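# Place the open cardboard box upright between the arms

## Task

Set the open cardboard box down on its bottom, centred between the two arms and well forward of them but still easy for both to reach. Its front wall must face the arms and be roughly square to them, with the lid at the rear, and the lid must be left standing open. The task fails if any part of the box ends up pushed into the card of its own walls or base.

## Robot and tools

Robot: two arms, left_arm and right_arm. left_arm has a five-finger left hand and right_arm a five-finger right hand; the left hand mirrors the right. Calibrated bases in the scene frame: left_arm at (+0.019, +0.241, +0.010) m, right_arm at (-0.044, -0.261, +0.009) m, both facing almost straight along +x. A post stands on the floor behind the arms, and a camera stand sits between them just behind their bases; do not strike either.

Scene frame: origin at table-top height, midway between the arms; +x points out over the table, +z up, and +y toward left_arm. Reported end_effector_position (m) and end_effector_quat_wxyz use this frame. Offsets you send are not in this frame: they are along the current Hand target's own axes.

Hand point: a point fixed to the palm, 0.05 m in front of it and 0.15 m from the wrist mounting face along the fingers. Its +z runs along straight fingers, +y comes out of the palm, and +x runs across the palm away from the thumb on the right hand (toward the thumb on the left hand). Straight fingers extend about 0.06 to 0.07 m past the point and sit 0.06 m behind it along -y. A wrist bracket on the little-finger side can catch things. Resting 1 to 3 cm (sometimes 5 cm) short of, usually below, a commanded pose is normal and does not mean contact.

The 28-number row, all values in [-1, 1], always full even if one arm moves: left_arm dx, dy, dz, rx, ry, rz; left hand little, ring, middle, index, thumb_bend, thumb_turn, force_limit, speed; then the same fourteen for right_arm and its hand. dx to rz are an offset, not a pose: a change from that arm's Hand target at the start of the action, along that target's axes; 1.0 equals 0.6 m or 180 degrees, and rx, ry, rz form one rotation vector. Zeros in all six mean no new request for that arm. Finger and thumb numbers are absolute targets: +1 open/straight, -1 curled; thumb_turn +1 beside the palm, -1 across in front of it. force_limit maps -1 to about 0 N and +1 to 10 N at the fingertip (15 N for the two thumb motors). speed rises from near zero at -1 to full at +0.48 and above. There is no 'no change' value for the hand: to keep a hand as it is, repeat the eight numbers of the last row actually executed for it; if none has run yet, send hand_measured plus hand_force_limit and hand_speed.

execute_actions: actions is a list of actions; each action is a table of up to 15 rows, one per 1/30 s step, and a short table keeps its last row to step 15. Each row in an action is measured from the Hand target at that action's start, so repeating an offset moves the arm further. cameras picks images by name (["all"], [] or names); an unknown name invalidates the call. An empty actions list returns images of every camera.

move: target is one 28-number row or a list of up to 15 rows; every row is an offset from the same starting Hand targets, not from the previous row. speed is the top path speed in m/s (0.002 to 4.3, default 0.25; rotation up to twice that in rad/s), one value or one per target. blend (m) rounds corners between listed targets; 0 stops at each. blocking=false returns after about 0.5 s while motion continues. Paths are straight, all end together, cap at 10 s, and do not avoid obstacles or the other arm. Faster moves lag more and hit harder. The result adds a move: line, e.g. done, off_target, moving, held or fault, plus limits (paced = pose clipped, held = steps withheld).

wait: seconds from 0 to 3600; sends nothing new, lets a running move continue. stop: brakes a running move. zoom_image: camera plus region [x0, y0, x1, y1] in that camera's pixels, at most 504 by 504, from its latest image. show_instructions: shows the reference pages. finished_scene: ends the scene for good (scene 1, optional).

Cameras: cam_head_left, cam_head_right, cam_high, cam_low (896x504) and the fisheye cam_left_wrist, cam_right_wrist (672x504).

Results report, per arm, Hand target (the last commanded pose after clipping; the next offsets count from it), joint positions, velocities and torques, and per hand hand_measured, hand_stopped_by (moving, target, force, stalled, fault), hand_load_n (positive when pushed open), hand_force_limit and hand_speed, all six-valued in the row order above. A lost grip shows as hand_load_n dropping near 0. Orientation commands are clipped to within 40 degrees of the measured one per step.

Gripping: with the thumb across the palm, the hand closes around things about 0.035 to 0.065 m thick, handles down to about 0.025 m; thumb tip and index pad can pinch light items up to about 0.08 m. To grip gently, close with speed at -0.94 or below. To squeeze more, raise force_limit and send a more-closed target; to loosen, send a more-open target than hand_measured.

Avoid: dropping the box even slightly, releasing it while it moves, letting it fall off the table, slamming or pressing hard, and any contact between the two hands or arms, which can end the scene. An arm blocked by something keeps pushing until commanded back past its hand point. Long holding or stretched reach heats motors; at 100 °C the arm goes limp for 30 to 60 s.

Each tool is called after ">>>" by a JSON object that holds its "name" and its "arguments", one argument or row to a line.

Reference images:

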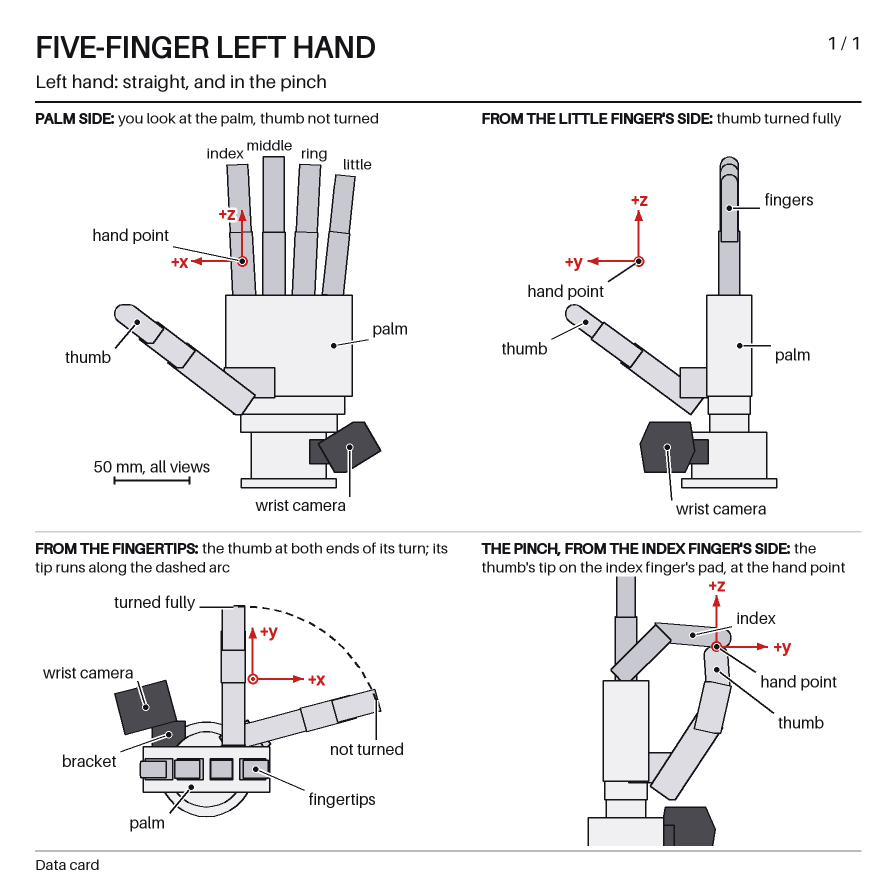

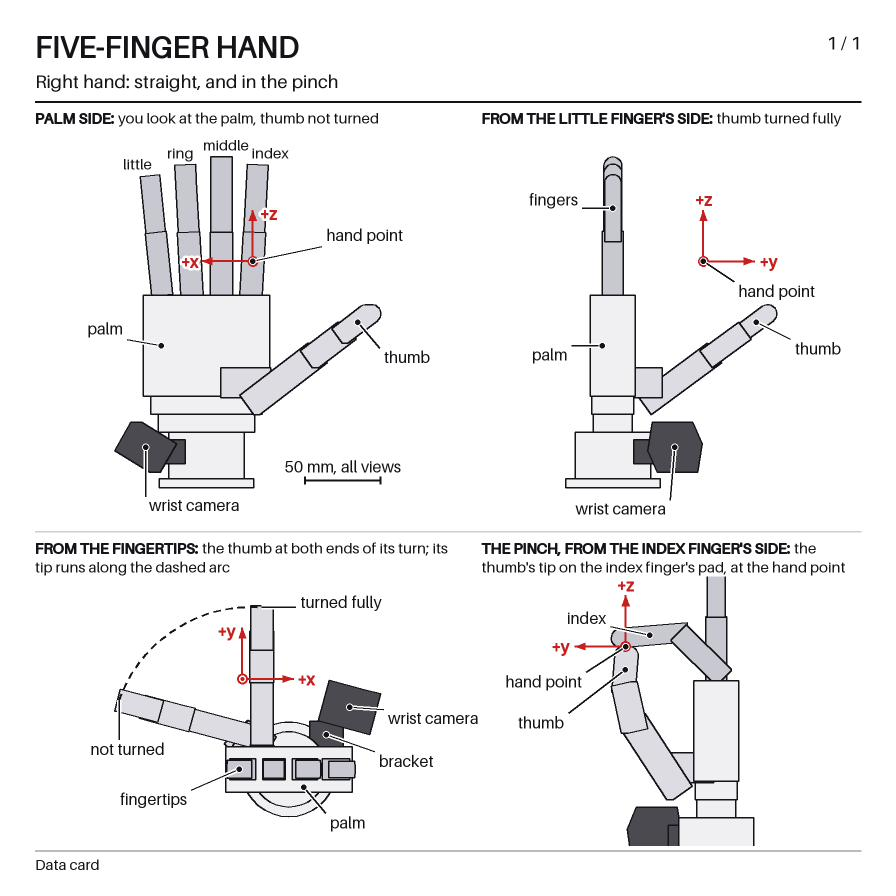

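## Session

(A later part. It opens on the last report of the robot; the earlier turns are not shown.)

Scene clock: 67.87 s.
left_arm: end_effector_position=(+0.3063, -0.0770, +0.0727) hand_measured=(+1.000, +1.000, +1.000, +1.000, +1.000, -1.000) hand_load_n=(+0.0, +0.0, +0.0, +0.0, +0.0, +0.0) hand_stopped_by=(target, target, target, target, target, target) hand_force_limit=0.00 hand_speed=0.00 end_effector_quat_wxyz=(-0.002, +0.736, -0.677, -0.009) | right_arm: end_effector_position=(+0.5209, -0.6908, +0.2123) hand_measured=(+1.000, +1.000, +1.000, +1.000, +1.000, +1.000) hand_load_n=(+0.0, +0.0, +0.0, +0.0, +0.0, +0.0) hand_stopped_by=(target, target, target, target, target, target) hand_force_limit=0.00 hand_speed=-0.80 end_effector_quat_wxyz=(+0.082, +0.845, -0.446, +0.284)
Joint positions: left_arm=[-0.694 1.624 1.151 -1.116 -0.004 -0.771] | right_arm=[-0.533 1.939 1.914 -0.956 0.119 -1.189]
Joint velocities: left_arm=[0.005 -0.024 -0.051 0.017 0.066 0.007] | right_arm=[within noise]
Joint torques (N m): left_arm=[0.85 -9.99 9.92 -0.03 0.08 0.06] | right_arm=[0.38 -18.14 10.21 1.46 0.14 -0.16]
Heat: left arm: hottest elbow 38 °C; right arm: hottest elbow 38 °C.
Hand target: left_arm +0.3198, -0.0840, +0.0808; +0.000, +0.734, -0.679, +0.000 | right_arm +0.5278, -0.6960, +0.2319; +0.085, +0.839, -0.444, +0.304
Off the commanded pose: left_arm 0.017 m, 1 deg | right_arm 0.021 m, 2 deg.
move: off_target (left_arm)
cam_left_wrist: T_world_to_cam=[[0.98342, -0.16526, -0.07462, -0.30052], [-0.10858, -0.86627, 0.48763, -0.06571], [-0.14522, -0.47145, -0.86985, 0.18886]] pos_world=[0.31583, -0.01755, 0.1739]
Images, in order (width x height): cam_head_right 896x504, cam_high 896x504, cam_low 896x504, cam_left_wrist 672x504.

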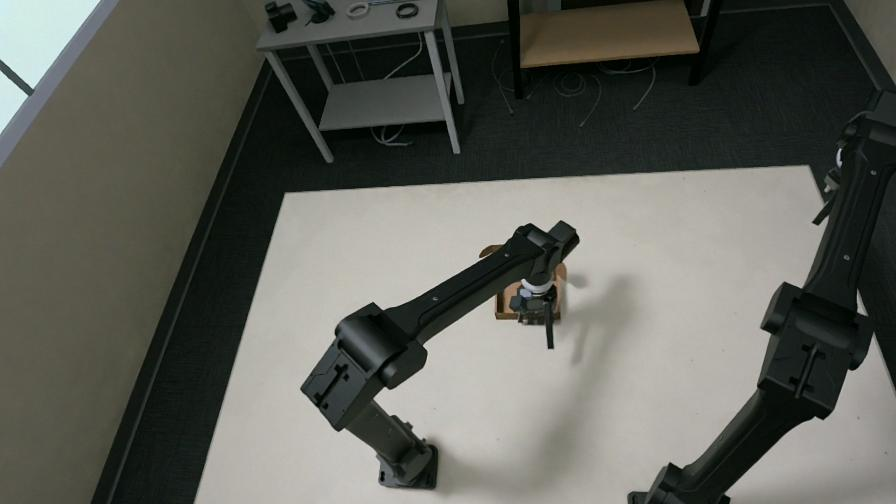

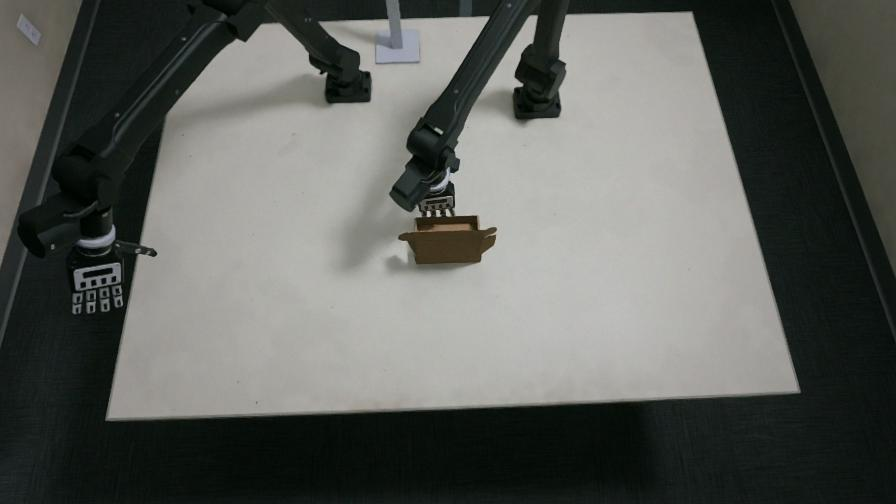

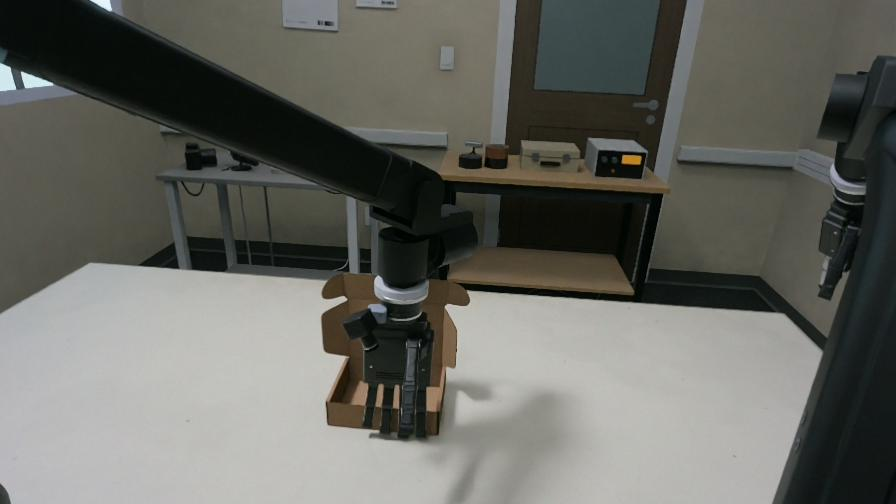

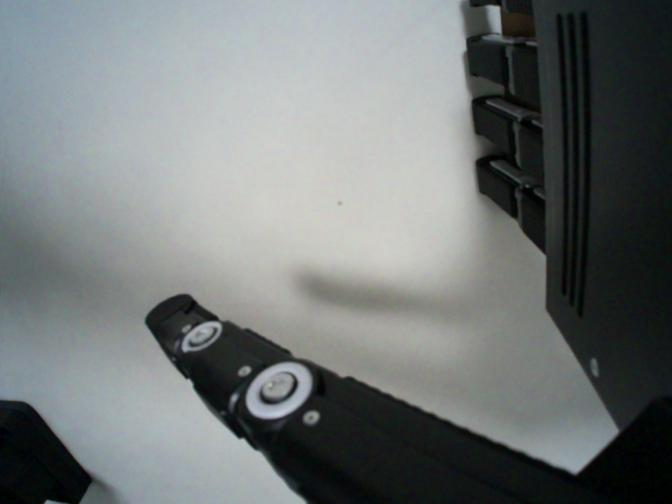

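>>> {"name": "move", "arguments": {
  "target": [
    [0.0047,-0.0598,-0.0133,0,0,0,1,1,1,1,1,-1,0,0,0,0,0,0,0,0,1,1,1,1,1,1,0,-0.8],
    [0.0,0.03,-0.02,0,0,0,1,1,1,1,1,-1,0,0,0,0,0,0,0,0,1,1,1,1,1,1,0,-0.8],
    [-0.2,0.1,-0.25,0,0,0,1,1,1,1,1,-1,0,0,0,0,0,0,0,0,1,1,1,1,1,1,0,-0.8],
    [-0.6,0.0,-0.3,0,0,0,1,1,1,1,1,-1,0,0,0,0,0,0,0,0,1,1,1,1,1,1,0,-0.8]
  ],
  "speed": [0.06,0.1,0.2,0.3],
  "blend": [0,0.01,0.03,0],
  "cameras": ["cam_low","cam_high","cam_head_left","cam_head_right"]
}}

>>> {"name": "zoom_image", "arguments": {
  "camera": "cam_low",
  "region": [240, 240, 560, 454]
}}

>>> {"name": "zoom_image", "arguments": {
  "camera": "cam_high",
  "region": [340, 150, 540, 300]
}}

>>> {"name": "zoom_image", "arguments": {
  "camera": "cam_head_right",
  "region": [430, 200, 630, 350]
}}

>>> {"name": "zoom_image", "arguments": {
  "camera": "cam_head_left",
  "region": [430, 200, 630, 350]
}}

Scene clock: 73.80 s.
left_arm: end_effector_position=(+0.2817, +0.2680, +0.2483) hand_measured=(+1.000, +1.000, +1.000, +1.000, +1.000, -1.000) hand_load_n=(+0.0, +0.0, +0.0, +0.0, -0.5, +0.0) hand_stopped_by=(target, target, target, target, target, target) hand_force_limit=0.00 hand_speed=0.00 end_effector_quat_wxyz=(+0.011, +0.734, -0.679, -0.008) | right_arm: end_effector_position=(+0.5209, -0.6908, +0.2123) hand_measured=(+1.000, +1.000, +1.000, +1.000, +1.000, +1.000) hand_load_n=(+0.0, +0.0, +0.0, +0.0, +0.0, +0.0) hand_stopped_by=(target, target, target, target, target, target) hand_force_limit=0.00 hand_speed=-0.80 end_effector_quat_wxyz=(+0.082, +0.845, -0.446, +0.284)
Joint positions: left_arm=[0.188 1.208 1.199 -1.587 0 0.117] | right_arm=[-0.533 1.939 1.914 -0.956 0.119 -1.189]
Joint torques (N m): left_arm=[1.14 -5.3 11.03 -0.03 0.17 0.07] | right_arm=[0.21 -18.37 10.28 1.5 0.16 -0.15]
Heat: left arm: hottest elbow 38 °C; right arm: hottest elbow 38 °C.
Hand target: left_arm +0.2916, +0.2749, +0.2606; +0.000, +0.734, -0.679, +0.000 | right_arm +0.5278, -0.6960, +0.2319; +0.085, +0.839, -0.444, +0.304
Off the commanded pose: left_arm 0.017 m, 2 deg | right_arm 0.021 m, 2 deg.
move: off_target (left_arm)
Images, in order (width x height): cam_head_left 896x504, cam_head_right 896x504, cam_high 896x504, cam_low 896x504.

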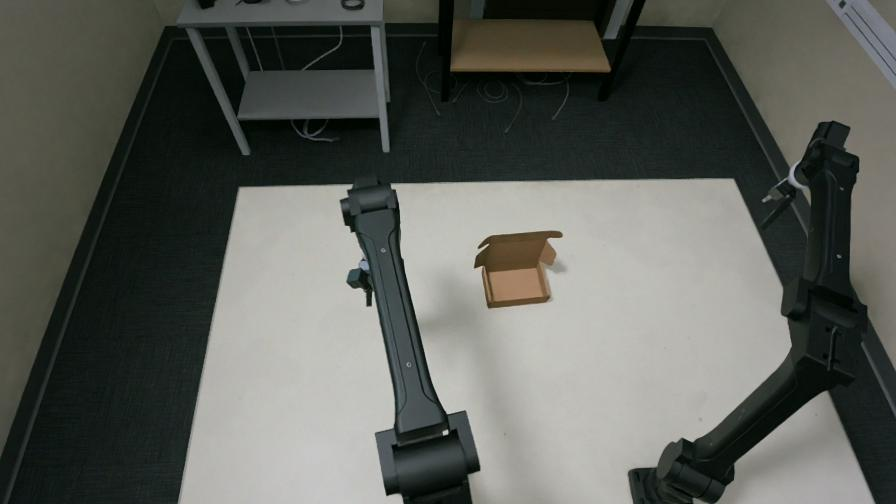

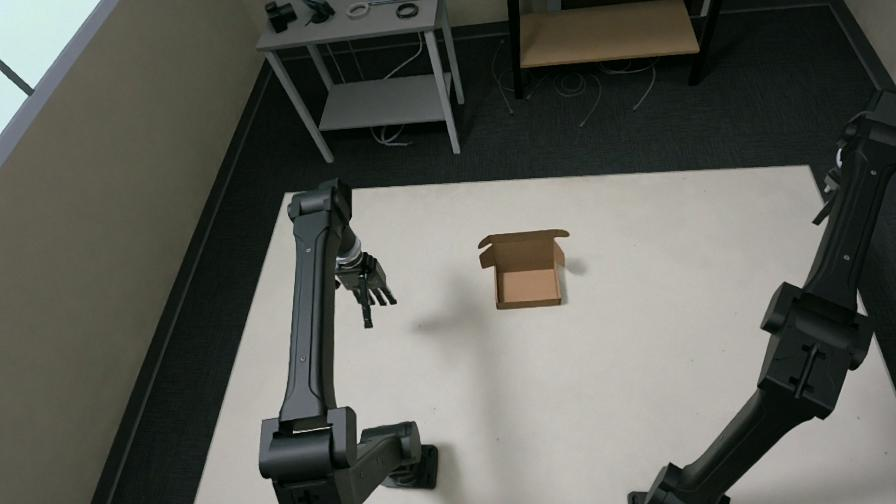

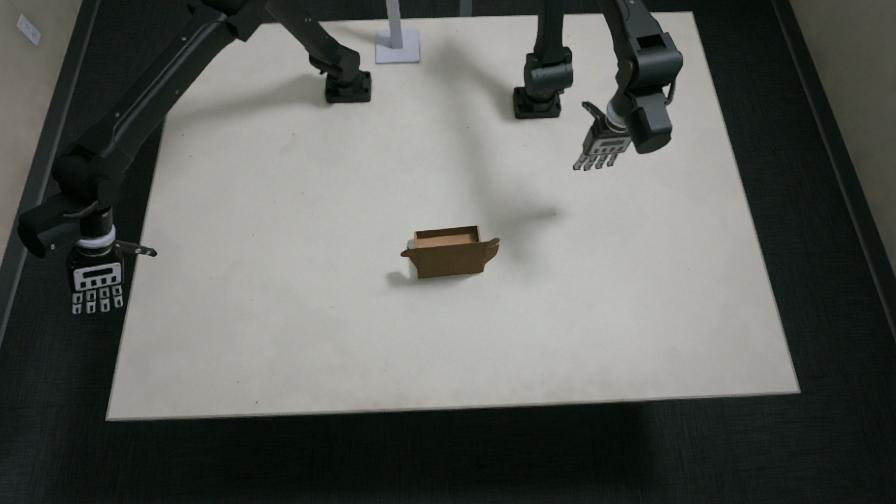

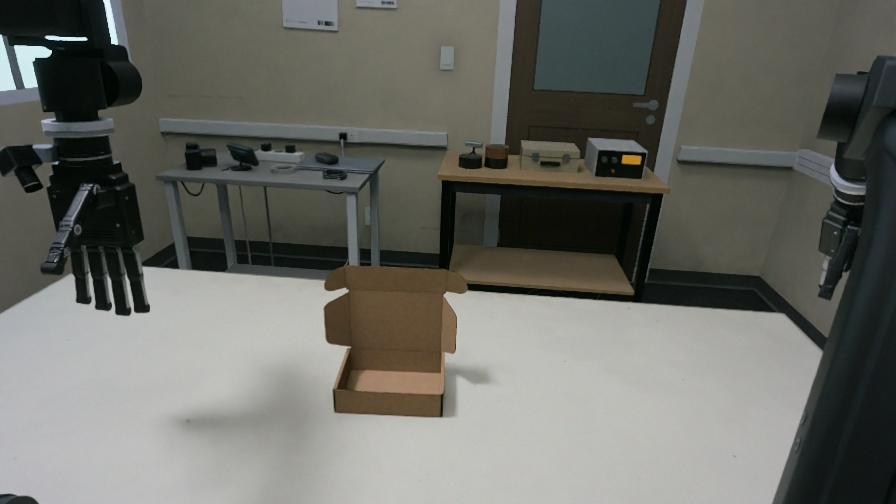

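Scaled by 1.575 from the camera's image (finer frame: 1280x720).

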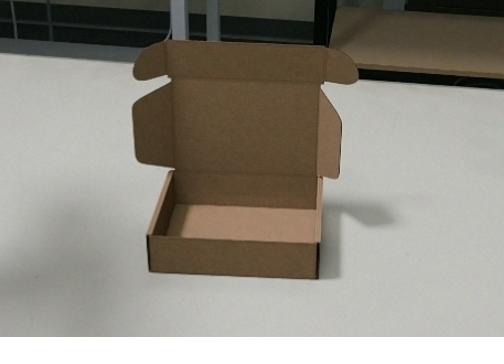

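Scaled by 2.520 from the camera's image (finer frame: 1280x720).

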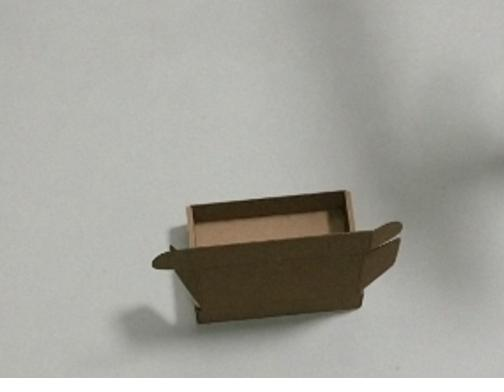

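Scaled by 2.520 from the camera's image (finer frame: 1280x720).

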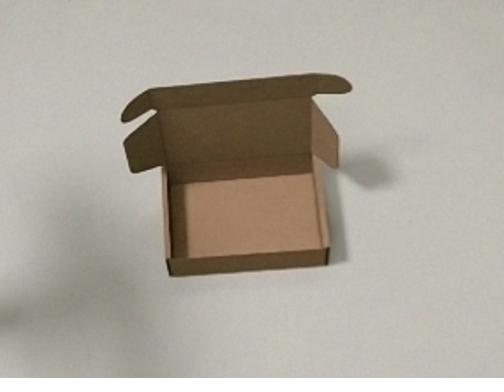

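Scaled by 2.520 from the camera's image (finer frame: 1280x720).

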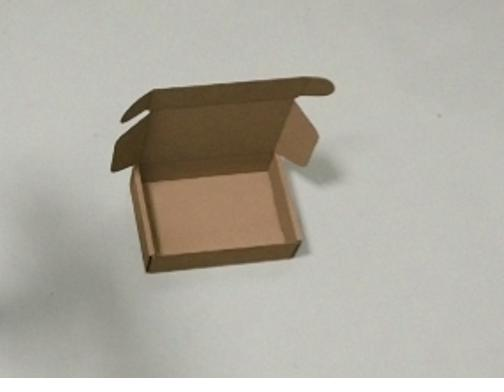

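>>> {"name": "finished_scene", "arguments": {

}}

The scene is finished: the task was done.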